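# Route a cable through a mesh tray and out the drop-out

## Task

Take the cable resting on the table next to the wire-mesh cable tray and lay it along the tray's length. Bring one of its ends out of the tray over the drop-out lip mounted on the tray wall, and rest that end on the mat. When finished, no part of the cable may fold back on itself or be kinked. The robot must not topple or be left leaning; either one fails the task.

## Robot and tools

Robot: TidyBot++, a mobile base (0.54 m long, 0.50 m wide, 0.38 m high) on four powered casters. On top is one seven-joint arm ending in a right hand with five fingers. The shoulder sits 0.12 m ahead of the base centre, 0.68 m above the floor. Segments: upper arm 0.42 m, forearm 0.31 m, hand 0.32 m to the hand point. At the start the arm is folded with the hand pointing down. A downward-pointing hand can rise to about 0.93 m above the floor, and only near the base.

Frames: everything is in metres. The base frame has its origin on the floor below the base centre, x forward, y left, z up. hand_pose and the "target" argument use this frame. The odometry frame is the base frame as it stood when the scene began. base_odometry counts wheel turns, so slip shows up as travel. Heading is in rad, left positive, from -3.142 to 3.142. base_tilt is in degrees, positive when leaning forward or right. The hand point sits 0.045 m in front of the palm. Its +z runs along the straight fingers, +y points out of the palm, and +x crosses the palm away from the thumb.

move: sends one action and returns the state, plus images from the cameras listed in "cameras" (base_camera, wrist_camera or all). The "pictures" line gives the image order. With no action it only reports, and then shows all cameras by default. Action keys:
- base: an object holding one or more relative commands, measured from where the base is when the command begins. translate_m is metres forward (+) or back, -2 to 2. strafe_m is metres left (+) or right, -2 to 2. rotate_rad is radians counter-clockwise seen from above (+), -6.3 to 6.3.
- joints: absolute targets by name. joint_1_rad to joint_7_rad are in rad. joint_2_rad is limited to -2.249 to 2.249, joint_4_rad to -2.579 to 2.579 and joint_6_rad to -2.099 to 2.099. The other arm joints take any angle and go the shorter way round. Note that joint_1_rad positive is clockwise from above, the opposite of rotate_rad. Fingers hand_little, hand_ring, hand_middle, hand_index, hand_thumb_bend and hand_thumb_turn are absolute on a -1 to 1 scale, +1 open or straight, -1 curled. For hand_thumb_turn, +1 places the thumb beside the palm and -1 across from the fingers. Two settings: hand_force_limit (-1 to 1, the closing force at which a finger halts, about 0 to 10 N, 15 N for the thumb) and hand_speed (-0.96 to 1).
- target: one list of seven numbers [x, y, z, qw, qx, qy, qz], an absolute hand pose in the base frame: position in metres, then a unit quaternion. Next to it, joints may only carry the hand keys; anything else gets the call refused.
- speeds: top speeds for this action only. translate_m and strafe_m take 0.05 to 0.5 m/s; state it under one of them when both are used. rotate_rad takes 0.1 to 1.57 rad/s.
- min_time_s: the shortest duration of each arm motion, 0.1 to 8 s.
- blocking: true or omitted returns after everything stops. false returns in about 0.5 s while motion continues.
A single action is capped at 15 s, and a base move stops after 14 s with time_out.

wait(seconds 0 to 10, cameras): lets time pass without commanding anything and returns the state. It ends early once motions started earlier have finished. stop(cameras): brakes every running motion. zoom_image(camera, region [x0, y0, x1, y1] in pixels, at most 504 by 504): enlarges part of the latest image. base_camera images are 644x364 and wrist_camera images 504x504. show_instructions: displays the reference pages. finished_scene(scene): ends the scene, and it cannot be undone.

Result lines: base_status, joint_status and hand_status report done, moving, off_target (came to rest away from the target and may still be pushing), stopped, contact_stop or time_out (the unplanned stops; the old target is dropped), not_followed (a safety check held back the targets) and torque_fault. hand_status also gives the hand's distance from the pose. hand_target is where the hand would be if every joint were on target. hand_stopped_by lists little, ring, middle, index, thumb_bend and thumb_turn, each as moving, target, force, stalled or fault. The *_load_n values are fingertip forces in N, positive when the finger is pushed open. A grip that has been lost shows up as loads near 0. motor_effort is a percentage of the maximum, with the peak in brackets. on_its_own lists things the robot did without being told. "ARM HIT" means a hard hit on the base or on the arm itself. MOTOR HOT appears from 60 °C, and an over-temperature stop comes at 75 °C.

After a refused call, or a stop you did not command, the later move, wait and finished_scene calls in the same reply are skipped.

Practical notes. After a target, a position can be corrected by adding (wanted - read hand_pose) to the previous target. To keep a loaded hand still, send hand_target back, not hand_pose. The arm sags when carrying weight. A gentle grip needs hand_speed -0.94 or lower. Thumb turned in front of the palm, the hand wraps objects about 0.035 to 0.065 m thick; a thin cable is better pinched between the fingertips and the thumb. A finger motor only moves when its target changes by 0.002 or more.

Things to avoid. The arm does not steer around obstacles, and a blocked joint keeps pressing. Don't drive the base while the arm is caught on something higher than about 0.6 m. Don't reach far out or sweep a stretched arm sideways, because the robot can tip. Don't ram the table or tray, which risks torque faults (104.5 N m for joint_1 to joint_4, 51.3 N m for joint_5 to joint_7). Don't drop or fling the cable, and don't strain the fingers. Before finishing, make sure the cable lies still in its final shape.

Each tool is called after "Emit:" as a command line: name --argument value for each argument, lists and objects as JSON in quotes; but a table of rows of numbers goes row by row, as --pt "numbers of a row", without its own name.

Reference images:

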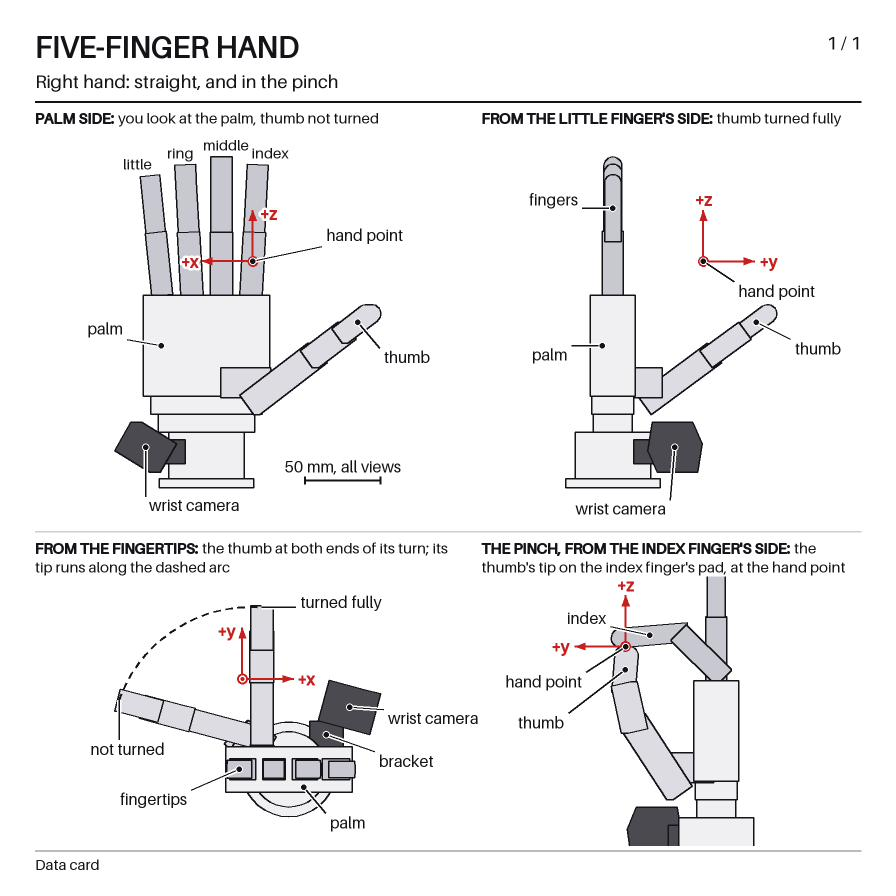

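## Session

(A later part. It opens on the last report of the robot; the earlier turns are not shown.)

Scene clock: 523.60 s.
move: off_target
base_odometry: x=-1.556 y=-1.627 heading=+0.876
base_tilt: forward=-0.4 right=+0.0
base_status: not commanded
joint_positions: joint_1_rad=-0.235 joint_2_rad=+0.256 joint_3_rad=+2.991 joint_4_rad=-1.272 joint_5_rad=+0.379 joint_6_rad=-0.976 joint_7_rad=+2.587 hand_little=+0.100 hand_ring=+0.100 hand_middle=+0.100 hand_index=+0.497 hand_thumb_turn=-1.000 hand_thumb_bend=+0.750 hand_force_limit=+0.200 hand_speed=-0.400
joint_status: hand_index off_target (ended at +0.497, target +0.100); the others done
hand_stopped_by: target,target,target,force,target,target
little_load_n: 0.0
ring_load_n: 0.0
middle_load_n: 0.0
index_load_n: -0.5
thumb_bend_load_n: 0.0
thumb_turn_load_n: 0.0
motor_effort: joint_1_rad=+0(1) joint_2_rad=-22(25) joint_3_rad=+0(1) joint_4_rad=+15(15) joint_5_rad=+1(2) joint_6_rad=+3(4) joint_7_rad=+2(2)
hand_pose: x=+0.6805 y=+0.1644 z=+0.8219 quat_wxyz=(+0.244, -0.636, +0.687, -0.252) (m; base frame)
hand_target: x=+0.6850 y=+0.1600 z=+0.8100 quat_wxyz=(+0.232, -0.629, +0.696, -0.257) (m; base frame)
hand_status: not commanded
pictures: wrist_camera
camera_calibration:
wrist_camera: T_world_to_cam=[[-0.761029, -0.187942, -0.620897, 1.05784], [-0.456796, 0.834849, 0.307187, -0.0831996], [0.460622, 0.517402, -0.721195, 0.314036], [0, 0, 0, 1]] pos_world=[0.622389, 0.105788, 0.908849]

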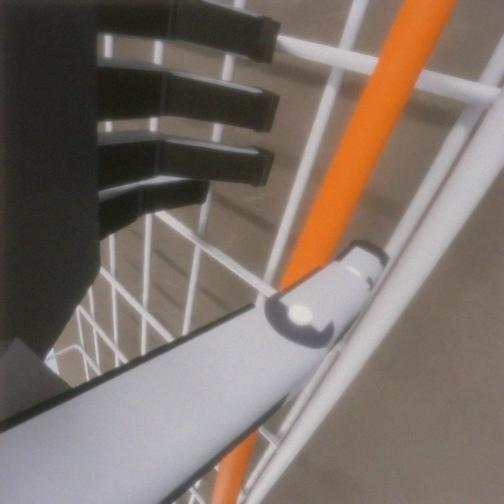

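Emit:
move --target '[0.68, 0.16, 0.95, 0.2322, -0.6294, 0.6957, -0.2566]' --min_time_s 3 --cameras '["wrist_camera"]'

Emit:
move --joints '{"joint_1_rad": 0, "joint_2_rad": -1.2, "joint_3_rad": 3.142, "joint_4_rad": -2.03, "joint_5_rad": 0, "joint_6_rad": -0.75, "joint_7_rad": 4.451}' --cameras '["wrist_camera"]'

Scene clock: 527.77 s.
move: done
base_odometry: x=-1.556 y=-1.627 heading=+0.876
base_tilt: forward=-0.3 right=+0.0
base_status: not commanded
joint_positions: joint_1_rad=-0.300 joint_2_rad=+0.327 joint_3_rad=+3.041 joint_4_rad=-0.697 joint_5_rad=+0.379 joint_6_rad=-1.411 joint_7_rad=+2.673 hand_little=+0.100 hand_ring=+0.100 hand_middle=+0.100 hand_index=+0.497 hand_thumb_turn=-1.000 hand_thumb_bend=+0.750 hand_force_limit=+0.200 hand_speed=-0.400
joint_status: not commanded
hand_stopped_by: target,target,target,force,target,target
little_load_n: 0.0
ring_load_n: 0.0
middle_load_n: 0.0
index_load_n: 0.0
thumb_bend_load_n: 0.0
thumb_turn_load_n: 0.0
motor_effort: joint_1_rad=+0(1) joint_2_rad=-24(25) joint_3_rad=+0(1) joint_4_rad=+14(17) joint_5_rad=+2(3) joint_6_rad=+5(6) joint_7_rad=+1(2)
hand_pose: x=+0.6836 y=+0.1520 z=+0.9737 quat_wxyz=(+0.260, -0.598, +0.706, -0.277) (m; base frame)
hand_target: x=+0.6800 y=+0.1600 z=+0.9500 quat_wxyz=(+0.232, -0.629, +0.696, -0.257) (m; base frame)
hand_status: done (0.025 m and 5.4 deg from the pose sent, 0.128 m and 1.9 deg at the start)
pictures: wrist_camera
camera_calibration:
wrist_camera: T_world_to_cam=[[-0.732406, -0.120001, -0.67021, 1.17033], [-0.408778, 0.864697, 0.29189, -0.140496], [0.544501, 0.487749, -0.682363, 0.337904], [0, 0, 0, 1]] pos_world=[0.615735, 0.0971148, 1.05595]

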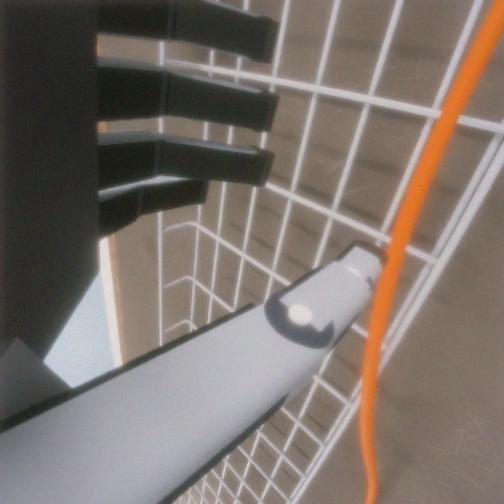

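Scene clock: 530.93 s.
move: done
base_odometry: x=-1.556 y=-1.627 heading=+0.876
base_tilt: forward=-0.4 right=+0.0
base_status: not commanded
joint_positions: joint_1_rad=-0.014 joint_2_rad=-1.171 joint_3_rad=+3.118 joint_4_rad=-2.007 joint_5_rad=+0.056 joint_6_rad=-0.790 joint_7_rad=+4.385 hand_little=+0.100 hand_ring=+0.100 hand_middle=+0.100 hand_index=+0.497 hand_thumb_turn=-1.000 hand_thumb_bend=+0.750 hand_force_limit=+0.200 hand_speed=-0.400
joint_status: all done
hand_stopped_by: target,target,target,force,target,target
little_load_n: 0.0
ring_load_n: 0.0
middle_load_n: 0.0
index_load_n: 0.0
thumb_bend_load_n: 0.0
thumb_turn_load_n: 0.5
motor_effort: joint_1_rad=+0(2) joint_2_rad=+14(26) joint_3_rad=+1(2) joint_4_rad=+14(16) joint_5_rad=+1(3) joint_6_rad=+7(9) joint_7_rad=+1(2)
hand_pose: x=+0.2825 y=-0.0498 z=+0.9932 quat_wxyz=(+0.085, -0.719, +0.102, -0.683) (m; base frame)
hand_target: x=+0.2805 y=-0.0490 z=+0.9981 quat_wxyz=(+0.092, -0.704, +0.093, -0.698) (m; base frame)
hand_status: not commanded
pictures: wrist_camera
camera_calibration:
wrist_camera: T_world_to_cam=[[-0.0429731, -0.999032, -0.00943824, -0.0293677], [-0.605096, 0.033543, -0.795446, 0.958319], [0.794992, -0.0284718, -0.605951, 0.495587], [0, 0, 0, 1]] pos_world=[0.184625, -0.0473739, 1.06231]

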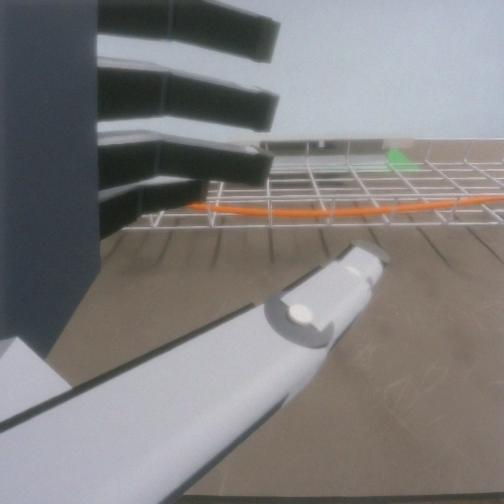

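Emit:
move --base '{"strafe_m": 0.42}' --speeds '{"strafe_m": 0.3}' --joints '{"joint_1_rad": -0.2, "joint_6_rad": -0.85}' --cameras '["wrist_camera"]'

Scene clock: 533.57 s.
move: done
base_odometry: x=-1.879 y=-1.358 heading=+0.876
base_tilt: forward=-0.4 right=+0.0
base_status: done
joint_positions: joint_1_rad=-0.191 joint_2_rad=-1.171 joint_3_rad=+3.125 joint_4_rad=-2.007 joint_5_rad=+0.050 joint_6_rad=-0.808 joint_7_rad=+4.386 hand_little=+0.100 hand_ring=+0.100 hand_middle=+0.100 hand_index=+0.497 hand_thumb_turn=-1.000 hand_thumb_bend=+0.750 hand_force_limit=+0.200 hand_speed=-0.400
joint_status: all done
hand_stopped_by: target,target,target,force,target,target
little_load_n: 0.0
ring_load_n: 0.0
middle_load_n: 0.0
index_load_n: 0.0
thumb_bend_load_n: 0.0
thumb_turn_load_n: 0.0
motor_effort: joint_1_rad=+0(2) joint_2_rad=+14(14) joint_3_rad=+1(2) joint_4_rad=+14(15) joint_5_rad=+0(2) joint_6_rad=+8(9) joint_7_rad=+2(2)
hand_pose: x=+0.2880 y=-0.0219 z=+0.9869 quat_wxyz=(+0.146, -0.731, +0.042, -0.665) (m; base frame)
hand_target: x=+0.2807 y=-0.0172 z=+0.9663 quat_wxyz=(+0.153, -0.744, +0.023, -0.650) (m; base frame)
hand_status: not commanded
pictures: wrist_camera
camera_calibration:
wrist_camera: T_world_to_cam=[[0.133217, -0.990919, -0.0182428, -0.0431983], [-0.617188, -0.0685431, -0.783824, 0.945431], [0.775456, 0.115678, -0.620715, 0.511566], [0, 0, 0, 1]] pos_world=[0.192567, -0.03718, 1.0578]

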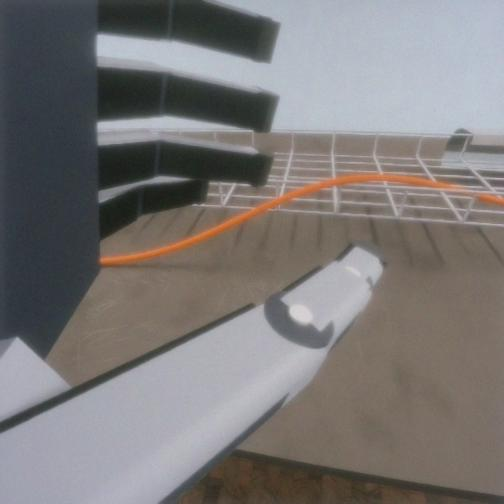

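Emit:
move --joints '{"joint_1_rad": -0.7}' --cameras '["wrist_camera"]'

Scene clock: 535.60 s.
move: done
base_odometry: x=-1.879 y=-1.358 heading=+0.876
base_tilt: forward=-0.4 right=+0.0
base_status: not commanded
joint_positions: joint_1_rad=-0.688 joint_2_rad=-1.171 joint_3_rad=+3.125 joint_4_rad=-2.007 joint_5_rad=+0.050 joint_6_rad=-0.808 joint_7_rad=+4.386 hand_little=+0.100 hand_ring=+0.100 hand_middle=+0.100 hand_index=+0.497 hand_thumb_turn=-1.000 hand_thumb_bend=+0.750 hand_force_limit=+0.200 hand_speed=-0.400
joint_status: all done
hand_stopped_by: target,target,target,force,target,target
little_load_n: 0.0
ring_load_n: 0.0
middle_load_n: 0.0
index_load_n: 0.0
thumb_bend_load_n: 0.0
thumb_turn_load_n: 0.0
motor_effort: joint_1_rad=+0(2) joint_2_rad=+14(14) joint_3_rad=+0(1) joint_4_rad=+14(14) joint_5_rad=+0(1) joint_6_rad=+8(8) joint_7_rad=+2(2)
hand_pose: x=+0.2779 y=+0.0614 z=+0.9869 quat_wxyz=(+0.306, -0.719, -0.139, -0.609) (m; base frame)
hand_target: x=+0.2691 y=+0.0624 z=+0.9663 quat_wxyz=(+0.309, -0.727, -0.162, -0.592) (m; base frame)
hand_status: not commanded
pictures: wrist_camera
camera_calibration:
wrist_camera: T_world_to_cam=[[0.590139, -0.807095, -0.018243, -0.097548], [-0.5096, -0.354898, -0.783808, 0.932613], [0.626133, 0.471853, -0.620735, 0.529357], [0, 0, 0, 1]] pos_world=[0.201379, 0.00247333, 1.0578]

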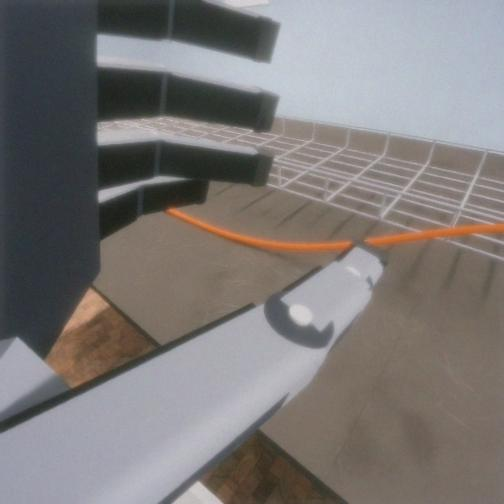

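Emit:
move --joints '{"joint_1_rad": -1.1, "joint_6_rad": -0.8}' --cameras '["wrist_camera"]'

Scene clock: 539.73 s.
move: done
base_odometry: x=-1.879 y=-1.358 heading=+0.876
base_tilt: forward=-0.4 right=+0.0
base_status: not commanded
joint_positions: joint_1_rad=-1.089 joint_2_rad=-1.171 joint_3_rad=+3.125 joint_4_rad=-2.007 joint_5_rad=+0.050 joint_6_rad=-0.808 joint_7_rad=+4.386 hand_little=+0.100 hand_ring=+0.100 hand_middle=+0.100 hand_index=+0.497 hand_thumb_turn=-1.000 hand_thumb_bend=+0.750 hand_force_limit=+0.200 hand_speed=-0.400
joint_status: all done
hand_stopped_by: target,target,target,force,target,target
little_load_n: 0.0
ring_load_n: 0.0
middle_load_n: 0.0
index_load_n: 0.0
thumb_bend_load_n: 0.0
thumb_turn_load_n: 0.0
motor_effort: joint_1_rad=+0(2) joint_2_rad=+14(14) joint_3_rad=+1(1) joint_4_rad=+14(14) joint_5_rad=+0(1) joint_6_rad=+7(9) joint_7_rad=+2(2)
hand_pose: x=+0.2414 y=+0.1185 z=+0.9869 quat_wxyz=(+0.421, -0.677, -0.280, -0.536) (m; base frame)
hand_target: x=+0.2346 y=+0.1192 z=+0.9821 quat_wxyz=(+0.432, -0.665, -0.296, -0.533) (m; base frame)
hand_status: not commanded
pictures: wrist_camera
camera_calibration:
wrist_camera: T_world_to_cam=[[0.857937, -0.513431, -0.0182108, -0.129515], [-0.331049, -0.525377, -0.783827, 0.911357], [0.392874, 0.678504, -0.620712, 0.557122], [0, 0, 0, 1]] pos_world=[0.19394, 0.0342996, 1.0578]

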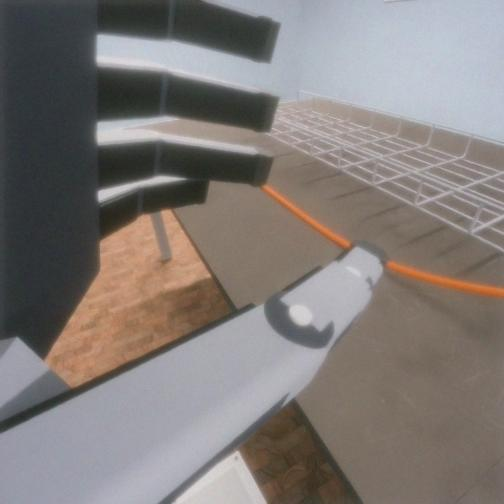

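Emit:
move --base '{"strafe_m": 0.40}' --speeds '{"strafe_m": 0.3}' --joints '{"joint_1_rad": -0.4, "joint_6_rad": -0.85, "hand_middle": 0.6, "hand_ring": 0.6, "hand_little": 0.6, "hand_index": 0.6}' --cameras '["wrist_camera"]'

Emit:
move --joints '{"joint_1_rad": -1.2}' --cameras '["wrist_camera"]'

Scene clock: 545.13 s.
move: done
base_odometry: x=-2.186 y=-1.102 heading=+0.875
base_tilt: forward=-0.4 right=+0.0
base_status: done
joint_positions: joint_1_rad=-0.405 joint_2_rad=-1.177 joint_3_rad=+3.126 joint_4_rad=-2.009 joint_5_rad=+0.049 joint_6_rad=-0.808 joint_7_rad=+4.386 hand_little=+0.600 hand_ring=+0.600 hand_middle=+0.600 hand_index=+0.600 hand_thumb_turn=-1.000 hand_thumb_bend=+0.750 hand_force_limit=+0.200 hand_speed=-0.400
joint_status: all done
hand_stopped_by: target,target,target,target,target,target
little_load_n: 0.0
ring_load_n: 0.0
middle_load_n: 0.0
index_load_n: 0.0
thumb_bend_load_n: 0.0
thumb_turn_load_n: 0.0
motor_effort: joint_1_rad=+0(2) joint_2_rad=+14(16) joint_3_rad=+1(2) joint_4_rad=+14(15) joint_5_rad=+1(2) joint_6_rad=+7(9) joint_7_rad=+2(2)
hand_pose: x=+0.2875 y=+0.0141 z=+0.9868 quat_wxyz=(+0.218, -0.730, -0.036, -0.647) (m; base frame)
hand_target: x=+0.2809 y=+0.0153 z=+0.9662 quat_wxyz=(+0.217, -0.743, -0.051, -0.631) (m; base frame)
hand_status: not commanded
pictures: wrist_camera
camera_calibration:
wrist_camera: T_world_to_cam=[[0.341449, -0.939692, -0.0198003, -0.0665488], [-0.586092, -0.1964, -0.786081, 0.942617], [0.734785, 0.280012, -0.617806, 0.514287], [0, 0, 0, 1]] pos_world=[0.197293, -0.0214112, 1.05738]

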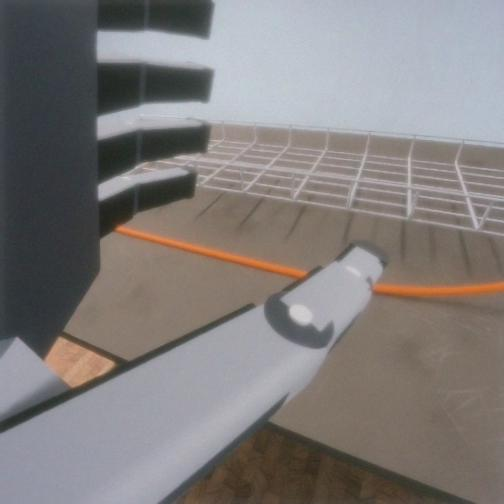

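Scene clock: 547.20 s.
move: done
base_odometry: x=-2.186 y=-1.102 heading=+0.875
base_tilt: forward=-0.4 right=+0.0
base_status: not commanded
joint_positions: joint_1_rad=-1.188 joint_2_rad=-1.177 joint_3_rad=+3.126 joint_4_rad=-2.009 joint_5_rad=+0.049 joint_6_rad=-0.808 joint_7_rad=+4.386 hand_little=+0.600 hand_ring=+0.600 hand_middle=+0.600 hand_index=+0.600 hand_thumb_turn=-1.000 hand_thumb_bend=+0.750 hand_force_limit=+0.200 hand_speed=-0.400
joint_status: all done
hand_stopped_by: target,target,target,target,target,target
little_load_n: 0.0
ring_load_n: 0.0
middle_load_n: 0.0
index_load_n: 0.0
thumb_bend_load_n: 0.0
thumb_turn_load_n: 0.0
motor_effort: joint_1_rad=+0(2) joint_2_rad=+14(14) joint_3_rad=+1(1) joint_4_rad=+14(14) joint_5_rad=+0(1) joint_6_rad=+8(8) joint_7_rad=+2(2)
hand_pose: x=+0.2283 y=+0.1289 z=+0.9868 quat_wxyz=(+0.448, -0.661, -0.312, -0.515) (m; base frame)
hand_target: x=+0.2208 y=+0.1267 z=+0.9662 quat_wxyz=(+0.446, -0.664, -0.337, -0.497) (m; base frame)
hand_status: not commanded
pictures: wrist_camera
camera_calibration:
wrist_camera: T_world_to_cam=[[0.905183, -0.424558, -0.0198687, -0.133575], [-0.276541, -0.552815, -0.786079, 0.905813], [0.322752, 0.71704, -0.617806, 0.56328], [0, 0, 0, 1]] pos_world=[0.189605, 0.0401428, 1.05738]

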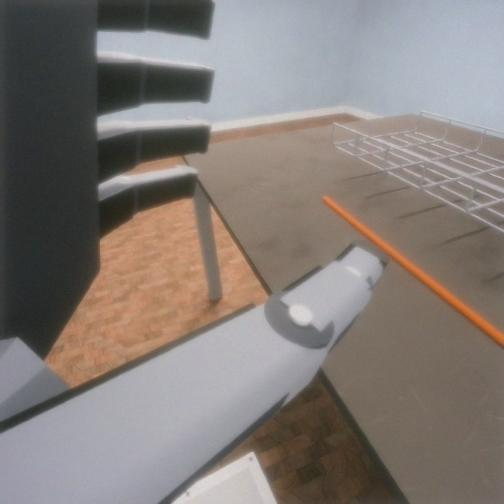

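Emit:
move --target '[0.50, 0.05, 0.86, 0.2322, -0.6294, 0.6957, -0.2566]' --joints '{"hand_index": -0.36, "hand_middle": -0.36, "hand_ring": -0.40, "hand_little": -0.40, "hand_thumb_bend": 0.751, "hand_speed": -0.2, "hand_force_limit": 0.2}' --min_time_s 3 --cameras '["wrist_camera"]'

Scene clock: 552.87 s.
move: done
base_odometry: x=-2.186 y=-1.102 heading=+0.875
base_tilt: forward=-0.4 right=+0.0
base_status: not commanded
joint_positions: joint_1_rad=-0.287 joint_2_rad=-0.242 joint_3_rad=+3.203 joint_4_rad=-1.657 joint_5_rad=+0.179 joint_6_rad=-1.016 joint_7_rad=+2.876 hand_little=-0.400 hand_ring=-0.400 hand_middle=-0.360 hand_index=-0.360 hand_thumb_turn=-1.000 hand_thumb_bend=+0.752 hand_force_limit=+0.200 hand_speed=-0.200
joint_status: all done
hand_stopped_by: target,target,target,target,target,target
little_load_n: 0.0
ring_load_n: 0.0
middle_load_n: 0.0
index_load_n: 0.0
thumb_bend_load_n: 0.0
thumb_turn_load_n: 0.0
motor_effort: joint_1_rad=+0(1) joint_2_rad=-9(15) joint_3_rad=+0(1) joint_4_rad=+16(16) joint_5_rad=+1(2) joint_6_rad=+5(8) joint_7_rad=+1(2)
hand_pose: x=+0.4946 y=+0.0769 z=+0.8588 quat_wxyz=(+0.256, -0.659, +0.663, -0.247) (m; base frame)
hand_target: x=+0.5000 y=+0.0500 z=+0.8600 quat_wxyz=(+0.232, -0.629, +0.696, -0.257) (m; base frame)
hand_status: done (0.027 m and 5.8 deg from the pose sent, 0.310 m and 128.4 deg at the start)
pictures: wrist_camera
camera_calibration:
wrist_camera: T_world_to_cam=[[-0.73961, -0.241731, -0.628126, 0.922628], [-0.518115, 0.800171, 0.302132, -0.0690895], [0.429574, 0.548901, -0.717059, 0.480895], [0, 0, 0, 1]] pos_world=[0.440009, 0.0143471, 0.945231]

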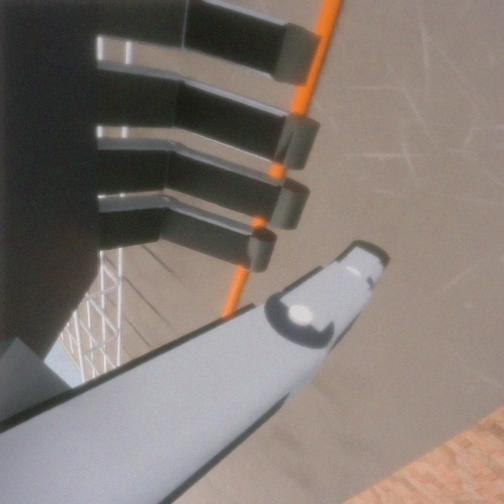

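Emit:
move --base '{"translate_m": 0.06}' --speeds '{"translate_m": 0.1}' --cameras '["wrist_camera"]'

Emit:
move --target '[0.52, 0.06, 0.80, 0.2322, -0.6294, 0.6957, -0.2566]' --min_time_s 2 --cameras '["wrist_camera"]'

Scene clock: 557.67 s.
move: done
base_odometry: x=-2.148 y=-1.056 heading=+0.875
base_tilt: forward=-0.4 right=+0.0
base_status: done
joint_positions: joint_1_rad=-0.287 joint_2_rad=-0.237 joint_3_rad=+3.204 joint_4_rad=-1.655 joint_5_rad=+0.180 joint_6_rad=-1.019 joint_7_rad=+2.874 hand_little=-0.400 hand_ring=-0.400 hand_middle=-0.360 hand_index=-0.360 hand_thumb_turn=-1.000 hand_thumb_bend=+0.752 hand_force_limit=+0.200 hand_speed=-0.200
joint_status: not commanded
hand_stopped_by: target,target,target,target,target,target
little_load_n: 0.0
ring_load_n: 0.0
middle_load_n: 0.0
index_load_n: 0.0
thumb_bend_load_n: 0.0
thumb_turn_load_n: 0.0
motor_effort: joint_1_rad=+0(1) joint_2_rad=-9(11) joint_3_rad=+0(1) joint_4_rad=+16(17) joint_5_rad=+0(2) joint_6_rad=+5(6) joint_7_rad=+2(2)
hand_pose: x=+0.4951 y=+0.0764 z=+0.8572 quat_wxyz=(+0.253, -0.659, +0.664, -0.246) (m; base frame)
hand_target: x=+0.5000 y=+0.0500 z=+0.8600 quat_wxyz=(+0.232, -0.629, +0.696, -0.257) (m; base frame)
hand_status: not commanded
pictures: wrist_camera
camera_calibration:
wrist_camera: T_world_to_cam=[[-0.743854, -0.240799, -0.623456, 0.920004], [-0.514274, 0.802004, 0.303829, -0.0713785], [0.426852, 0.546632, -0.72041, 0.484279], [0, 0, 0, 1]] pos_world=[0.440924, 0.0140592, 0.944148]

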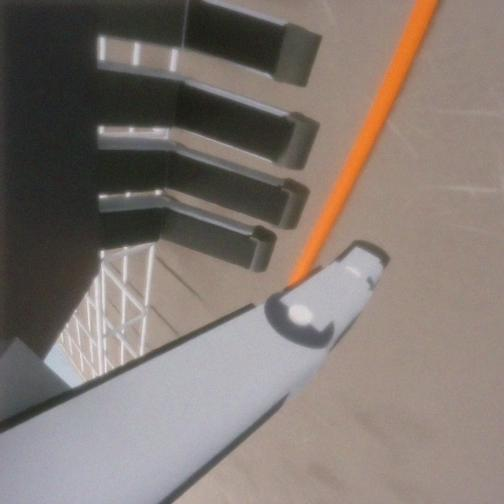

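Scene clock: 559.97 s.
move: done
base_odometry: x=-2.148 y=-1.056 heading=+0.875
base_tilt: forward=-0.4 right=+0.0
base_status: not commanded
joint_positions: joint_1_rad=-0.265 joint_2_rad=-0.208 joint_3_rad=+3.204 joint_4_rad=-1.765 joint_5_rad=+0.208 joint_6_rad=-0.905 joint_7_rad=+2.807 hand_little=-0.400 hand_ring=-0.400 hand_middle=-0.360 hand_index=-0.360 hand_thumb_turn=-1.000 hand_thumb_bend=+0.752 hand_force_limit=+0.200 hand_speed=-0.200
joint_status: not commanded
hand_stopped_by: target,target,target,target,target,target
little_load_n: 0.0
ring_load_n: 0.0
middle_load_n: 0.0
index_load_n: 0.0
thumb_bend_load_n: 0.0
thumb_turn_load_n: 0.0
motor_effort: joint_1_rad=+0(1) joint_2_rad=-10(10) joint_3_rad=+0(0) joint_4_rad=+16(16) joint_5_rad=+2(3) joint_6_rad=+4(5) joint_7_rad=+2(2)
hand_pose: x=+0.5075 y=+0.0692 z=+0.8139 quat_wxyz=(+0.243, -0.642, +0.685, -0.244) (m; base frame)
hand_target: x=+0.5200 y=+0.0600 z=+0.8000 quat_wxyz=(+0.232, -0.629, +0.696, -0.257) (m; base frame)
hand_status: done (0.021 m and 2.7 deg from the pose sent, 0.065 m and 5.6 deg at the start)
pictures: wrist_camera
camera_calibration:
wrist_camera: T_world_to_cam=[[-0.766752, -0.195366, -0.611492, 0.899106], [-0.464802, 0.825983, 0.318923, -0.0851935], [0.442775, 0.528758, -0.724131, 0.447831], [0, 0, 0, 1]] pos_world=[0.451505, 0.0092292, 0.901255]

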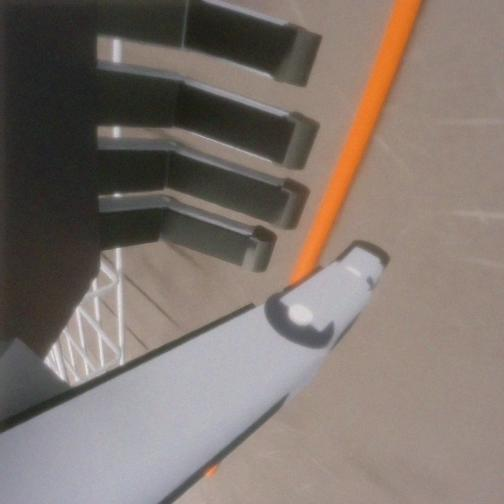

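Emit:
move --target '[0.53, 0.06, 0.755, 0.2385, -0.6466, 0.6798, -0.2507]' --min_time_s 2

Emit:
move --target '[0.532, 0.06, 0.722, 0.2385, -0.6466, 0.6798, -0.2507]' --min_time_s 2 --cameras '["wrist_camera"]'

Scene clock: 563.50 s.
move: done
base_odometry: x=-2.148 y=-1.056 heading=+0.875
base_tilt: forward=-0.3 right=+0.0
base_status: not commanded
joint_positions: joint_1_rad=-0.264 joint_2_rad=-0.175 joint_3_rad=+3.206 joint_4_rad=-1.881 joint_5_rad=+0.208 joint_6_rad=-0.738 joint_7_rad=+2.807 hand_little=-0.400 hand_ring=-0.400 hand_middle=-0.360 hand_index=-0.360 hand_thumb_turn=-1.000 hand_thumb_bend=+0.752 hand_force_limit=+0.200 hand_speed=-0.200
joint_status: not commanded
hand_stopped_by: target,target,target,target,target,target
little_load_n: 0.0
ring_load_n: 0.0
middle_load_n: 0.0
index_load_n: 0.0
thumb_bend_load_n: 0.0
thumb_turn_load_n: 0.0
motor_effort: joint_1_rad=+0(1) joint_2_rad=-10(11) joint_3_rad=+0(0) joint_4_rad=+16(16) joint_5_rad=+1(2) joint_6_rad=+4(5) joint_7_rad=+2(2)
hand_pose: x=+0.5210 y=+0.0778 z=+0.7721 quat_wxyz=(+0.253, -0.650, +0.674, -0.244) (m; base frame)
hand_target: x=+0.5300 y=+0.0600 z=+0.7550 quat_wxyz=(+0.239, -0.647, +0.680, -0.251) (m; base frame)
hand_status: done (0.026 m and 2.0 deg from the pose sent, 0.064 m and 1.2 deg at the start)
pictures: none

Scene clock: 565.80 s.
move: done
base_odometry: x=-2.148 y=-1.056 heading=+0.875
base_tilt: forward=-0.3 right=+0.0
base_status: not commanded
joint_positions: joint_1_rad=-0.244 joint_2_rad=-0.150 joint_3_rad=+3.206 joint_4_rad=-1.968 joint_5_rad=+0.208 joint_6_rad=-0.626 joint_7_rad=+2.807 hand_little=-0.400 hand_ring=-0.400 hand_middle=-0.360 hand_index=-0.360 hand_thumb_turn=-1.000 hand_thumb_bend=+0.752 hand_force_limit=+0.200 hand_speed=-0.200
joint_status: not commanded
hand_stopped_by: target,target,target,target,target,target
little_load_n: 0.0
ring_load_n: 0.0
middle_load_n: 0.0
index_load_n: 0.0
thumb_bend_load_n: 0.0
thumb_turn_load_n: 0.5
motor_effort: joint_1_rad=+0(1) joint_2_rad=-11(12) joint_3_rad=+0(0) joint_4_rad=+16(16) joint_5_rad=+1(2) joint_6_rad=+4(6) joint_7_rad=+2(2)
hand_pose: x=+0.5245 y=+0.0756 z=+0.7388 quat_wxyz=(+0.253, -0.651, +0.674, -0.242) (m; base frame)
hand_target: x=+0.5320 y=+0.0600 z=+0.7220 quat_wxyz=(+0.239, -0.647, +0.680, -0.251) (m; base frame)
hand_status: done (0.024 m and 2.1 deg from the pose sent, 0.054 m and 2.0 deg at the start)
pictures: wrist_camera
camera_calibration:
wrist_camera: T_world_to_cam=[[-0.752993, -0.216879, -0.621261, 0.869153], [-0.495367, 0.808294, 0.318234, -0.0407787], [0.433143, 0.54738, -0.716074, 0.380217], [0, 0, 0, 1]] pos_world=[0.469578, 0.0133389, 0.825211]

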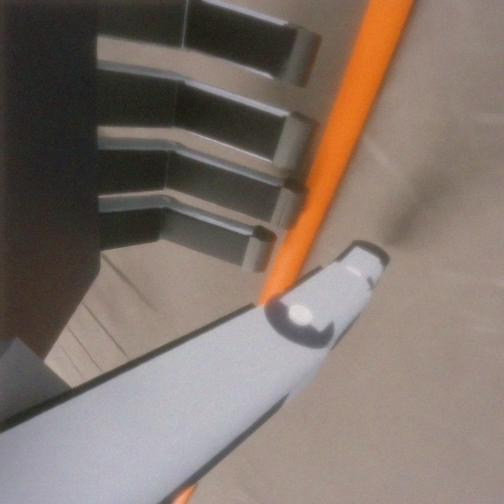

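Emit:
move --target '[0.545, 0.05, 0.745, 0.2322, -0.6294, 0.6957, -0.2566]' --min_time_s 1.5

Emit:
move --target '[0.547, 0.05, 0.716, 0.2322, -0.6294, 0.6957, -0.2566]' --min_time_s 1.5 --cameras '["wrist_camera"]'

Scene clock: 568.37 s.
move: done
base_odometry: x=-2.148 y=-1.056 heading=+0.875
base_tilt: forward=-0.3 right=+0.0
base_status: not commanded
joint_positions: joint_1_rad=-0.200 joint_2_rad=-0.137 joint_3_rad=+3.206 joint_4_rad=-1.931 joint_5_rad=+0.208 joint_6_rad=-0.627 joint_7_rad=+2.807 hand_little=-0.400 hand_ring=-0.400 hand_middle=-0.360 hand_index=-0.360 hand_thumb_turn=-1.000 hand_thumb_bend=+0.752 hand_force_limit=+0.200 hand_speed=-0.200
joint_status: not commanded
hand_stopped_by: target,target,target,target,target,target
little_load_n: 0.0
ring_load_n: 0.0
middle_load_n: 0.0
index_load_n: 0.0
thumb_bend_load_n: -0.5
thumb_turn_load_n: 0.0
motor_effort: joint_1_rad=+0(1) joint_2_rad=-12(12) joint_3_rad=+0(0) joint_4_rad=+16(16) joint_5_rad=+1(2) joint_6_rad=+5(5) joint_7_rad=+1(2)
hand_pose: x=+0.5408 y=+0.0597 z=+0.7508 quat_wxyz=(+0.256, -0.633, +0.685, -0.253) (m; base frame)
hand_target: x=+0.5450 y=+0.0500 z=+0.7450 quat_wxyz=(+0.232, -0.629, +0.696, -0.257) (m; base frame)
hand_status: done (0.012 m and 3.0 deg from the pose sent, 0.033 m and 4.6 deg at the start)
pictures: none

Scene clock: 570.17 s.
move: done
base_odometry: x=-2.148 y=-1.056 heading=+0.875
base_tilt: forward=-0.4 right=+0.0
base_status: not commanded
joint_positions: joint_1_rad=-0.177 joint_2_rad=-0.113 joint_3_rad=+3.195 joint_4_rad=-1.951 joint_5_rad=+0.229 joint_6_rad=-0.607 joint_7_rad=+2.787 hand_little=-0.400 hand_ring=-0.400 hand_middle=-0.360 hand_index=-0.360 hand_thumb_turn=-1.000 hand_thumb_bend=+0.753 hand_force_limit=+0.200 hand_speed=-0.200
joint_status: not commanded
hand_stopped_by: target,target,target,target,target,target
little_load_n: 0.0
ring_load_n: 0.0
middle_load_n: 0.0
index_load_n: 0.0
thumb_bend_load_n: 3.5
thumb_turn_load_n: -0.5
motor_effort: joint_1_rad=+0(1) joint_2_rad=-10(12) joint_3_rad=+0(0) joint_4_rad=+14(16) joint_5_rad=+1(2) joint_6_rad=+5(6) joint_7_rad=+2(2)
hand_pose: x=+0.5423 y=+0.0520 z=+0.7351 quat_wxyz=(+0.243, -0.631, +0.692, -0.253) (m; base frame)
hand_target: x=+0.5470 y=+0.0500 z=+0.7160 quat_wxyz=(+0.232, -0.629, +0.696, -0.257) (m; base frame)
hand_status: done (0.020 m and 1.4 deg from the pose sent, 0.037 m and 3.0 deg at the start)
pictures: wrist_camera
camera_calibration:
wrist_camera: T_world_to_cam=[[-0.763418, -0.17639, -0.621354, 0.878744], [-0.445556, 0.840279, 0.308888, -0.0335374], [0.467625, 0.512658, -0.720075, 0.368811], [0, 0, 0, 1]] pos_world=[0.48344, -0.00589224, 0.821942]

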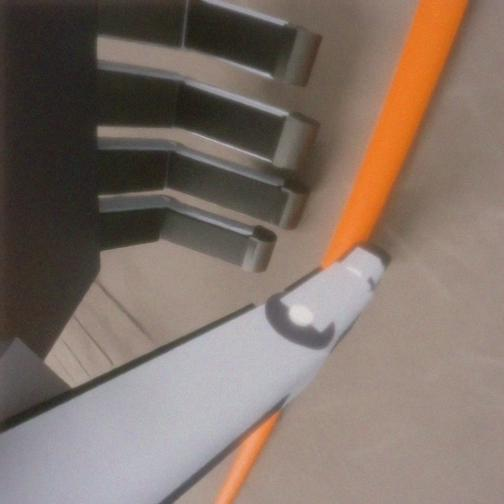

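Emit:
move --target '[0.530, 0.05, 0.745, 0.2322, -0.6294, 0.6957, -0.2566]' --min_time_s 1.5

Emit:
move --target '[0.530, 0.05, 0.716, 0.2322, -0.6294, 0.6957, -0.2566]' --min_time_s 1.5 --cameras '["wrist_camera"]'

Scene clock: 572.70 s.
move: done
base_odometry: x=-2.148 y=-1.056 heading=+0.875
base_tilt: forward=-0.3 right=+0.0
base_status: not commanded
joint_positions: joint_1_rad=-0.213 joint_2_rad=-0.113 joint_3_rad=+3.196 joint_4_rad=-1.951 joint_5_rad=+0.232 joint_6_rad=-0.632 joint_7_rad=+2.787 hand_little=-0.400 hand_ring=-0.400 hand_middle=-0.360 hand_index=-0.360 hand_thumb_turn=-1.000 hand_thumb_bend=+0.752 hand_force_limit=+0.200 hand_speed=-0.200
joint_status: not commanded
hand_stopped_by: target,target,target,target,target,target
little_load_n: 0.0
ring_load_n: 0.0
middle_load_n: 0.0
index_load_n: 0.0
thumb_bend_load_n: 0.0
thumb_turn_load_n: 0.0
motor_effort: joint_1_rad=+0(2) joint_2_rad=-12(13) joint_3_rad=+0(1) joint_4_rad=+16(16) joint_5_rad=+1(2) joint_6_rad=+4(6) joint_7_rad=+2(2)
hand_pose: x=+0.5338 y=+0.0637 z=+0.7311 quat_wxyz=(+0.236, -0.645, +0.684, -0.245) (m; base frame)
hand_target: x=+0.5300 y=+0.0500 z=+0.7450 quat_wxyz=(+0.232, -0.629, +0.696, -0.257) (m; base frame)
hand_status: done (0.020 m and 2.7 deg from the pose sent, 0.016 m and 1.4 deg at the start)
pictures: none

Scene clock: 574.50 s.
move: done
base_odometry: x=-2.148 y=-1.056 heading=+0.875
base_tilt: forward=-0.4 right=+0.0
base_status: not commanded
joint_positions: joint_1_rad=-0.213 joint_2_rad=-0.120 joint_3_rad=+3.196 joint_4_rad=-1.970 joint_5_rad=+0.249 joint_6_rad=-0.612 joint_7_rad=+2.760 hand_little=-0.400 hand_ring=-0.400 hand_middle=-0.360 hand_index=-0.360 hand_thumb_turn=-1.000 hand_thumb_bend=+0.753 hand_force_limit=+0.200 hand_speed=-0.200
joint_status: not commanded
hand_stopped_by: target,target,target,target,target,target
little_load_n: 0.5
ring_load_n: 0.0
middle_load_n: 0.0
index_load_n: 0.0
thumb_bend_load_n: 5.0
thumb_turn_load_n: -0.5
motor_effort: joint_1_rad=+0(1) joint_2_rad=-7(13) joint_3_rad=+1(1) joint_4_rad=+12(16) joint_5_rad=+1(2) joint_6_rad=+4(5) joint_7_rad=+2(2)
hand_pose: x=+0.5329 y=+0.0623 z=+0.7288 quat_wxyz=(+0.240, -0.640, +0.687, -0.248) (m; base frame)
hand_target: x=+0.5300 y=+0.0500 z=+0.7160 quat_wxyz=(+0.232, -0.629, +0.696, -0.257) (m; base frame)
hand_status: done (0.018 m and 2.0 deg from the pose sent, 0.021 m and 2.7 deg at the start)
pictures: wrist_camera
camera_calibration:
wrist_camera: T_world_to_cam=[[-0.767908, -0.192766, -0.610867, 0.865379], [-0.457197, 0.832877, 0.311908, -0.0399214], [0.448652, 0.518803, -0.727705, 0.378721], [0, 0, 0, 1]] pos_world=[0.476365, 0.00358346, 0.816681]

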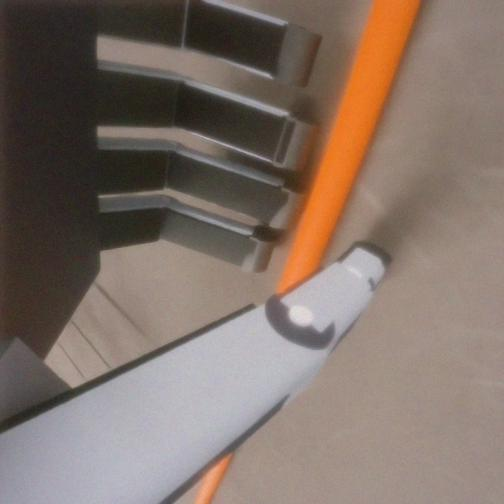

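Emit:
move --target '[0.530, 0.05, 0.728, 0.2322, -0.6294, 0.6957, -0.2566]'

Emit:
move --joints '{"hand_thumb_bend": -0.2, "hand_force_limit": 0.3, "hand_speed": -0.75}' --cameras '["wrist_camera"]'

Scene clock: 575.73 s.
move: done
base_odometry: x=-2.148 y=-1.056 heading=+0.875
base_tilt: forward=-0.4 right=+0.0
base_status: not commanded
joint_positions: joint_1_rad=-0.213 joint_2_rad=-0.121 joint_3_rad=+3.196 joint_4_rad=-1.970 joint_5_rad=+0.249 joint_6_rad=-0.614 joint_7_rad=+2.760 hand_little=-0.400 hand_ring=-0.400 hand_middle=-0.360 hand_index=-0.360 hand_thumb_turn=-1.000 hand_thumb_bend=+0.753 hand_force_limit=+0.200 hand_speed=-0.200
joint_status: not commanded
hand_stopped_by: target,target,target,target,target,target
little_load_n: 0.5
ring_load_n: 0.5
middle_load_n: 0.0
index_load_n: 0.0
thumb_bend_load_n: 2.5
thumb_turn_load_n: 0.5
motor_effort: joint_1_rad=+1(1) joint_2_rad=-9(9) joint_3_rad=+0(1) joint_4_rad=+13(13) joint_5_rad=+1(2) joint_6_rad=+4(4) joint_7_rad=+1(2)
hand_pose: x=+0.5326 y=+0.0622 z=+0.7291 quat_wxyz=(+0.239, -0.639, +0.687, -0.248) (m; base frame)
hand_target: x=+0.5300 y=+0.0500 z=+0.7280 quat_wxyz=(+0.232, -0.629, +0.696, -0.257) (m; base frame)
hand_status: done (0.013 m and 2.0 deg from the pose sent, 0.013 m and 2.0 deg at the start)
pictures: none

Scene clock: 578.67 s.
move: off_target
base_odometry: x=-2.148 y=-1.056 heading=+0.875
base_tilt: forward=-0.3 right=+0.0
base_status: not commanded
joint_positions: joint_1_rad=-0.213 joint_2_rad=-0.121 joint_3_rad=+3.196 joint_4_rad=-1.970 joint_5_rad=+0.249 joint_6_rad=-0.614 joint_7_rad=+2.760 hand_little=-0.400 hand_ring=-0.400 hand_middle=-0.360 hand_index=-0.360 hand_thumb_turn=-1.000 hand_thumb_bend=+0.557 hand_force_limit=+0.300 hand_speed=-0.750
joint_status: hand_thumb_bend off_target (ended at +0.557, target -0.200); the others done
hand_stopped_by: target,target,target,target,force,target
little_load_n: 0.0
ring_load_n: 0.0
middle_load_n: 5.0
index_load_n: 0.0
thumb_bend_load_n: 10.5
thumb_turn_load_n: 2.0
motor_effort: joint_1_rad=+0(1) joint_2_rad=-11(11) joint_3_rad=+0(1) joint_4_rad=+14(15) joint_5_rad=+1(2) joint_6_rad=+4(6) joint_7_rad=+1(2)
hand_pose: x=+0.5326 y=+0.0622 z=+0.7292 quat_wxyz=(+0.239, -0.639, +0.687, -0.248) (m; base frame)
hand_target: x=+0.5300 y=+0.0500 z=+0.7280 quat_wxyz=(+0.232, -0.629, +0.696, -0.257) (m; base frame)
hand_status: not commanded
pictures: wrist_camera
camera_calibration:
wrist_camera: T_world_to_cam=[[-0.768111, -0.192448, -0.610712, 0.865204], [-0.456737, 0.833127, 0.311916, -0.0403427], [0.448773, 0.518521, -0.727832, 0.379218], [0, 0, 0, 1]] pos_world=[0.475964, 0.00348485, 0.816981]

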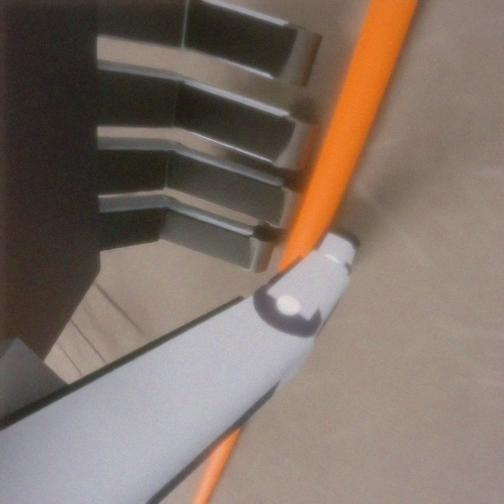

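Emit:
move --target '[0.530, 0.05, 0.755, 0.2322, -0.6294, 0.6957, -0.2566]' --joints '{"hand_thumb_bend": -0.24, "hand_force_limit": 0.9, "hand_speed": -0.75}' --min_time_s 2

Emit:
move --target '[0.53, 0.05, 0.79, 0.2322, -0.6294, 0.6957, -0.2566]' --joints '{"hand_thumb_bend": -0.26, "hand_force_limit": 0.9, "hand_speed": -0.75}' --min_time_s 2

Emit:
move --target '[0.525, 0.05, 0.86, 0.2322, -0.6294, 0.6957, -0.2566]' --min_time_s 3

Emit:
move --target '[0.53, 0.05, 0.93, 0.2322, -0.6294, 0.6957, -0.2566]' --min_time_s 3.5 --cameras '["wrist_camera"]'

Scene clock: 582.07 s.
move: off_target
base_odometry: x=-2.148 y=-1.056 heading=+0.875
base_tilt: forward=-0.3 right=+0.0
base_status: not commanded
joint_positions: joint_1_rad=-0.219 joint_2_rad=-0.121 joint_3_rad=+3.196 joint_4_rad=-1.938 joint_5_rad=+0.249 joint_6_rad=-0.665 joint_7_rad=+2.760 hand_little=-0.400 hand_ring=-0.400 hand_middle=-0.359 hand_index=-0.360 hand_thumb_turn=-1.000 hand_thumb_bend=+0.542 hand_force_limit=+0.900 hand_speed=-0.750
joint_status: hand_thumb_bend off_target (ended at +0.542, target -0.240); the others done
hand_stopped_by: target,target,target,target,force,target
little_load_n: 0.0
ring_load_n: 0.0
middle_load_n: 8.5
index_load_n: 0.0
thumb_bend_load_n: 14.5
thumb_turn_load_n: 4.5
motor_effort: joint_1_rad=+1(1) joint_2_rad=-12(13) joint_3_rad=+0(1) joint_4_rad=+16(16) joint_5_rad=+2(2) joint_6_rad=+5(5) joint_7_rad=+2(2)
hand_pose: x=+0.5301 y=+0.0617 z=+0.7358 quat_wxyz=(+0.231, -0.640, +0.690, -0.245) (m; base frame)
hand_target: x=+0.5300 y=+0.0500 z=+0.7550 quat_wxyz=(+0.232, -0.629, +0.696, -0.257) (m; base frame)
hand_status: done (0.022 m and 1.9 deg from the pose sent, 0.029 m and 2.0 deg at the start)
pictures: none

Scene clock: 584.37 s.
move: off_target
base_odometry: x=-2.148 y=-1.056 heading=+0.875
base_tilt: forward=-0.4 right=+0.0
base_status: not commanded
joint_positions: joint_1_rad=-0.223 joint_2_rad=-0.122 joint_3_rad=+3.196 joint_4_rad=-1.835 joint_5_rad=+0.249 joint_6_rad=-0.776 joint_7_rad=+2.760 hand_little=-0.400 hand_ring=-0.400 hand_middle=-0.359 hand_index=-0.360 hand_thumb_turn=-1.000 hand_thumb_bend=+0.537 hand_force_limit=+0.900 hand_speed=-0.750
joint_status: hand_thumb_bend off_target (ended at +0.537, target -0.260); the others done
hand_stopped_by: target,target,target,target,force,target
little_load_n: 0.0
ring_load_n: 0.5
middle_load_n: 9.5
index_load_n: 0.0
thumb_bend_load_n: 15.5
thumb_turn_load_n: 4.5
motor_effort: joint_1_rad=+1(1) joint_2_rad=-13(13) joint_3_rad=+1(1) joint_4_rad=+16(16) joint_5_rad=+1(3) joint_6_rad=+4(5) joint_7_rad=+2(2)
hand_pose: x=+0.5354 y=+0.0579 z=+0.7671 quat_wxyz=(+0.225, -0.633, +0.697, -0.249) (m; base frame)
hand_target: x=+0.5300 y=+0.0500 z=+0.7900 quat_wxyz=(+0.232, -0.629, +0.696, -0.257) (m; base frame)
hand_status: done (0.025 m and 1.3 deg from the pose sent, 0.055 m and 1.9 deg at the start)
pictures: none

Scene clock: 587.67 s.
move: done
base_odometry: x=-2.148 y=-1.056 heading=+0.875
base_tilt: forward=-0.3 right=+0.0
base_status: not commanded
joint_positions: joint_1_rad=-0.223 joint_2_rad=-0.127 joint_3_rad=+3.196 joint_4_rad=-1.616 joint_5_rad=+0.249 joint_6_rad=-0.996 joint_7_rad=+2.776 hand_little=-0.400 hand_ring=-0.400 hand_middle=-0.359 hand_index=-0.360 hand_thumb_turn=-1.000 hand_thumb_bend=+0.537 hand_force_limit=+0.900 hand_speed=-0.750
joint_status: not commanded
hand_stopped_by: target,target,target,target,force,target
little_load_n: 0.0
ring_load_n: 0.0
middle_load_n: 9.5
index_load_n: 0.0
thumb_bend_load_n: 15.0
thumb_turn_load_n: 5.0
motor_effort: joint_1_rad=+1(1) joint_2_rad=-12(13) joint_3_rad=+1(1) joint_4_rad=+16(17) joint_5_rad=+2(3) joint_6_rad=+5(6) joint_7_rad=+2(2)
hand_pose: x=+0.5388 y=+0.0479 z=+0.8388 quat_wxyz=(+0.220, -0.619, +0.708, -0.260) (m; base frame)
hand_target: x=+0.5250 y=+0.0500 z=+0.8600 quat_wxyz=(+0.232, -0.629, +0.696, -0.257) (m; base frame)
hand_status: done (0.025 m and 2.4 deg from the pose sent, 0.094 m and 1.3 deg at the start)
pictures: none

Scene clock: 591.47 s.
move: done
base_odometry: x=-2.148 y=-1.056 heading=+0.875
base_tilt: forward=-0.3 right=+0.0
base_status: not commanded
joint_positions: joint_1_rad=-0.188 joint_2_rad=-0.127 joint_3_rad=+3.189 joint_4_rad=-1.339 joint_5_rad=+0.221 joint_6_rad=-1.210 joint_7_rad=+2.837 hand_little=-0.400 hand_ring=-0.400 hand_middle=-0.359 hand_index=-0.360 hand_thumb_turn=-1.000 hand_thumb_bend=+0.537 hand_force_limit=+0.900 hand_speed=-0.750
joint_status: not commanded
hand_stopped_by: target,target,target,target,force,target
little_load_n: 0.0
ring_load_n: 0.5
middle_load_n: 9.0
index_load_n: 0.0
thumb_bend_load_n: 15.0
thumb_turn_load_n: 5.0
motor_effort: joint_1_rad=+0(2) joint_2_rad=-12(13) joint_3_rad=+1(1) joint_4_rad=+16(17) joint_5_rad=+2(3) joint_6_rad=+6(6) joint_7_rad=+2(2)
hand_pose: x=+0.5368 y=+0.0353 z=+0.9329 quat_wxyz=(+0.238, -0.601, +0.710, -0.278) (m; base frame)
hand_target: x=+0.5300 y=+0.0500 z=+0.9300 quat_wxyz=(+0.232, -0.629, +0.696, -0.257) (m; base frame)
hand_status: done (0.016 m and 4.4 deg from the pose sent, 0.092 m and 2.4 deg at the start)
pictures: wrist_camera
camera_calibration:
wrist_camera: T_world_to_cam=[[-0.755931, -0.126141, -0.642383, 1.00826], [-0.387113, 0.87745, 0.283239, -0.0917847], [0.527931, 0.462784, -0.712123, 0.484372], [0, 0, 0, 1]] pos_world=[0.470932, -0.0164399, 1.01862]

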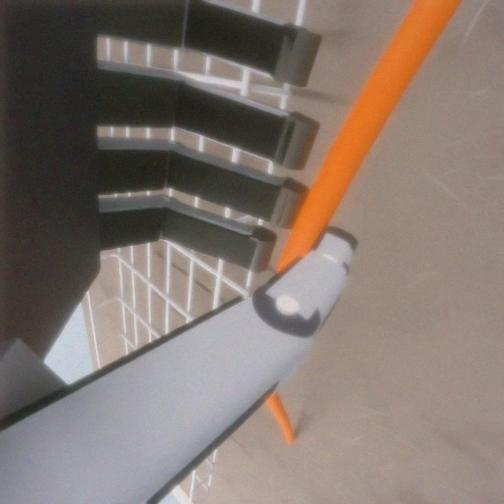

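Emit:
move --target '[0.65, 0.08, 0.935, 0.2322, -0.6294, 0.6957, -0.2566]' --min_time_s 4

Emit:
move --target '[0.685, 0.10, 0.92, 0.2322, -0.6294, 0.6957, -0.2566]' --min_time_s 2 --cameras '["wrist_camera"]'

Scene clock: 599.00 s.
move: done
base_odometry: x=-2.148 y=-1.056 heading=+0.875
base_tilt: forward=-0.3 right=+0.0
base_status: not commanded
joint_positions: joint_1_rad=-0.095 joint_2_rad=+0.170 joint_3_rad=+3.036 joint_4_rad=-0.994 joint_5_rad=+0.221 joint_6_rad=-1.258 joint_7_rad=+2.837 hand_little=-0.400 hand_ring=-0.400 hand_middle=-0.359 hand_index=-0.360 hand_thumb_turn=-1.000 hand_thumb_bend=+0.537 hand_force_limit=+0.900 hand_speed=-0.750
joint_status: not commanded
hand_stopped_by: target,target,target,target,force,target
little_load_n: 0.0
ring_load_n: 0.0
middle_load_n: 10.0
index_load_n: 0.0
thumb_bend_load_n: 16.0
thumb_turn_load_n: 3.5
motor_effort: joint_1_rad=+0(1) joint_2_rad=-21(21) joint_3_rad=+0(1) joint_4_rad=+16(16) joint_5_rad=+1(3) joint_6_rad=+5(6) joint_7_rad=+1(2)
hand_pose: x=+0.6493 y=+0.0789 z=+0.9451 quat_wxyz=(+0.250, -0.616, +0.698, -0.266) (m; base frame)
hand_target: x=+0.6500 y=+0.0800 z=+0.9350 quat_wxyz=(+0.232, -0.629, +0.696, -0.257) (m; base frame)
hand_status: done (0.010 m and 2.8 deg from the pose sent, 0.122 m and 4.4 deg at the start)
pictures: none

Scene clock: 601.30 s.
move: done
base_odometry: x=-2.148 y=-1.056 heading=+0.875
base_tilt: forward=-0.3 right=+0.0
base_status: not commanded
joint_positions: joint_1_rad=-0.109 joint_2_rad=+0.254 joint_3_rad=+3.034 joint_4_rad=-0.929 joint_5_rad=+0.221 joint_6_rad=-1.258 joint_7_rad=+2.837 hand_little=-0.400 hand_ring=-0.400 hand_middle=-0.359 hand_index=-0.360 hand_thumb_turn=-1.000 hand_thumb_bend=+0.538 hand_force_limit=+0.900 hand_speed=-0.750
joint_status: not commanded
hand_stopped_by: target,target,target,target,force,target
little_load_n: 0.0
ring_load_n: 0.0
middle_load_n: 10.5
index_load_n: 0.0
thumb_bend_load_n: 16.0
thumb_turn_load_n: 3.0
motor_effort: joint_1_rad=+0(2) joint_2_rad=-23(24) joint_3_rad=-1(1) joint_4_rad=+16(16) joint_5_rad=+1(2) joint_6_rad=+6(6) joint_7_rad=+1(2)
hand_pose: x=+0.6794 y=+0.0907 z=+0.9288 quat_wxyz=(+0.246, -0.623, +0.697, -0.256) (m; base frame)
hand_target: x=+0.6850 y=+0.1000 z=+0.9200 quat_wxyz=(+0.232, -0.629, +0.696, -0.257) (m; base frame)
hand_status: done (0.014 m and 1.8 deg from the pose sent, 0.048 m and 2.8 deg at the start)
pictures: wrist_camera
camera_calibration:
wrist_camera: T_world_to_cam=[[-0.759968, -0.159549, -0.630073, 1.11471], [-0.434487, 0.845679, 0.309915, -0.0737399], [0.483393, 0.509285, -0.712011, 0.406443], [0, 0, 0, 1]] pos_world=[0.618635, 0.0332164, 1.0146]

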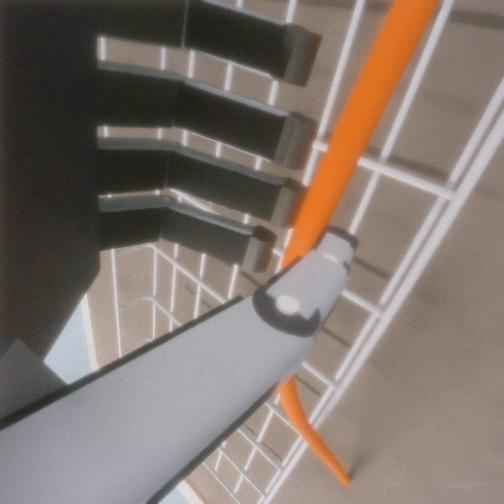

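Emit:
move --target '[0.68, 0.10, 0.85, 0.2322, -0.6294, 0.6957, -0.2566]' --min_time_s 3

Emit:
move --target '[0.675, 0.10, 0.805, 0.2322, -0.6294, 0.6957, -0.2566]' --min_time_s 2.5 --cameras '["wrist_camera"]'

Scene clock: 605.27 s.
move: done
base_odometry: x=-2.148 y=-1.056 heading=+0.875
base_tilt: forward=-0.3 right=+0.0
base_status: not commanded
joint_positions: joint_1_rad=-0.107 joint_2_rad=+0.254 joint_3_rad=+3.004 joint_4_rad=-1.185 joint_5_rad=+0.237 joint_6_rad=-1.082 joint_7_rad=+2.808 hand_little=-0.400 hand_ring=-0.400 hand_middle=-0.359 hand_index=-0.360 hand_thumb_turn=-1.000 hand_thumb_bend=+0.538 hand_force_limit=+0.900 hand_speed=-0.750
joint_status: not commanded
hand_stopped_by: target,target,target,target,force,target
little_load_n: 0.0
ring_load_n: 0.0
middle_load_n: 9.0
index_load_n: 0.5
thumb_bend_load_n: 16.5
thumb_turn_load_n: 3.5
motor_effort: joint_1_rad=+1(2) joint_2_rad=-23(23) joint_3_rad=+0(1) joint_4_rad=+15(16) joint_5_rad=+1(2) joint_6_rad=+4(6) joint_7_rad=+2(2)
hand_pose: x=+0.6744 y=+0.1068 z=+0.8390 quat_wxyz=(+0.220, -0.649, +0.690, -0.233) (m; base frame)
hand_target: x=+0.6800 y=+0.1000 z=+0.8500 quat_wxyz=(+0.232, -0.629, +0.696, -0.257) (m; base frame)
hand_status: done (0.014 m and 3.8 deg from the pose sent, 0.079 m and 1.8 deg at the start)
pictures: none

Scene clock: 608.07 s.
move: done
base_odometry: x=-2.148 y=-1.056 heading=+0.875
base_tilt: forward=-0.3 right=+0.0
base_status: not commanded
joint_positions: joint_1_rad=-0.098 joint_2_rad=+0.225 joint_3_rad=+2.992 joint_4_rad=-1.336 joint_5_rad=+0.267 joint_6_rad=-0.933 joint_7_rad=+2.755 hand_little=-0.400 hand_ring=-0.400 hand_middle=-0.359 hand_index=-0.360 hand_thumb_turn=-1.000 hand_thumb_bend=+0.538 hand_force_limit=+0.900 hand_speed=-0.750
joint_status: not commanded
hand_stopped_by: target,target,target,target,force,target
little_load_n: 0.0
ring_load_n: 0.0
middle_load_n: 6.0
index_load_n: 0.0
thumb_bend_load_n: 15.5
thumb_turn_load_n: 4.5
motor_effort: joint_1_rad=+1(1) joint_2_rad=-18(23) joint_3_rad=+0(0) joint_4_rad=+13(15) joint_5_rad=+1(2) joint_6_rad=+4(5) joint_7_rad=+2(2)
hand_pose: x=+0.6747 y=+0.1086 z=+0.8089 quat_wxyz=(+0.233, -0.643, +0.688, -0.243) (m; base frame)
hand_target: x=+0.6750 y=+0.1000 z=+0.8050 quat_wxyz=(+0.232, -0.629, +0.696, -0.257) (m; base frame)
hand_status: done (0.009 m and 2.4 deg from the pose sent, 0.035 m and 3.8 deg at the start)
pictures: wrist_camera
camera_calibration:
wrist_camera: T_world_to_cam=[[-0.778948, -0.196167, -0.595616, 1.02745], [-0.453223, 0.832545, 0.318525, -0.0466136], [0.433393, 0.518061, -0.737416, 0.367658], [0, 0, 0, 1]] pos_world=[0.61986, 0.0498898, 0.897928]

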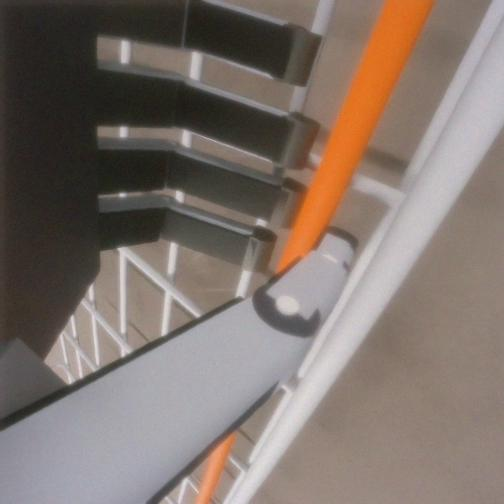

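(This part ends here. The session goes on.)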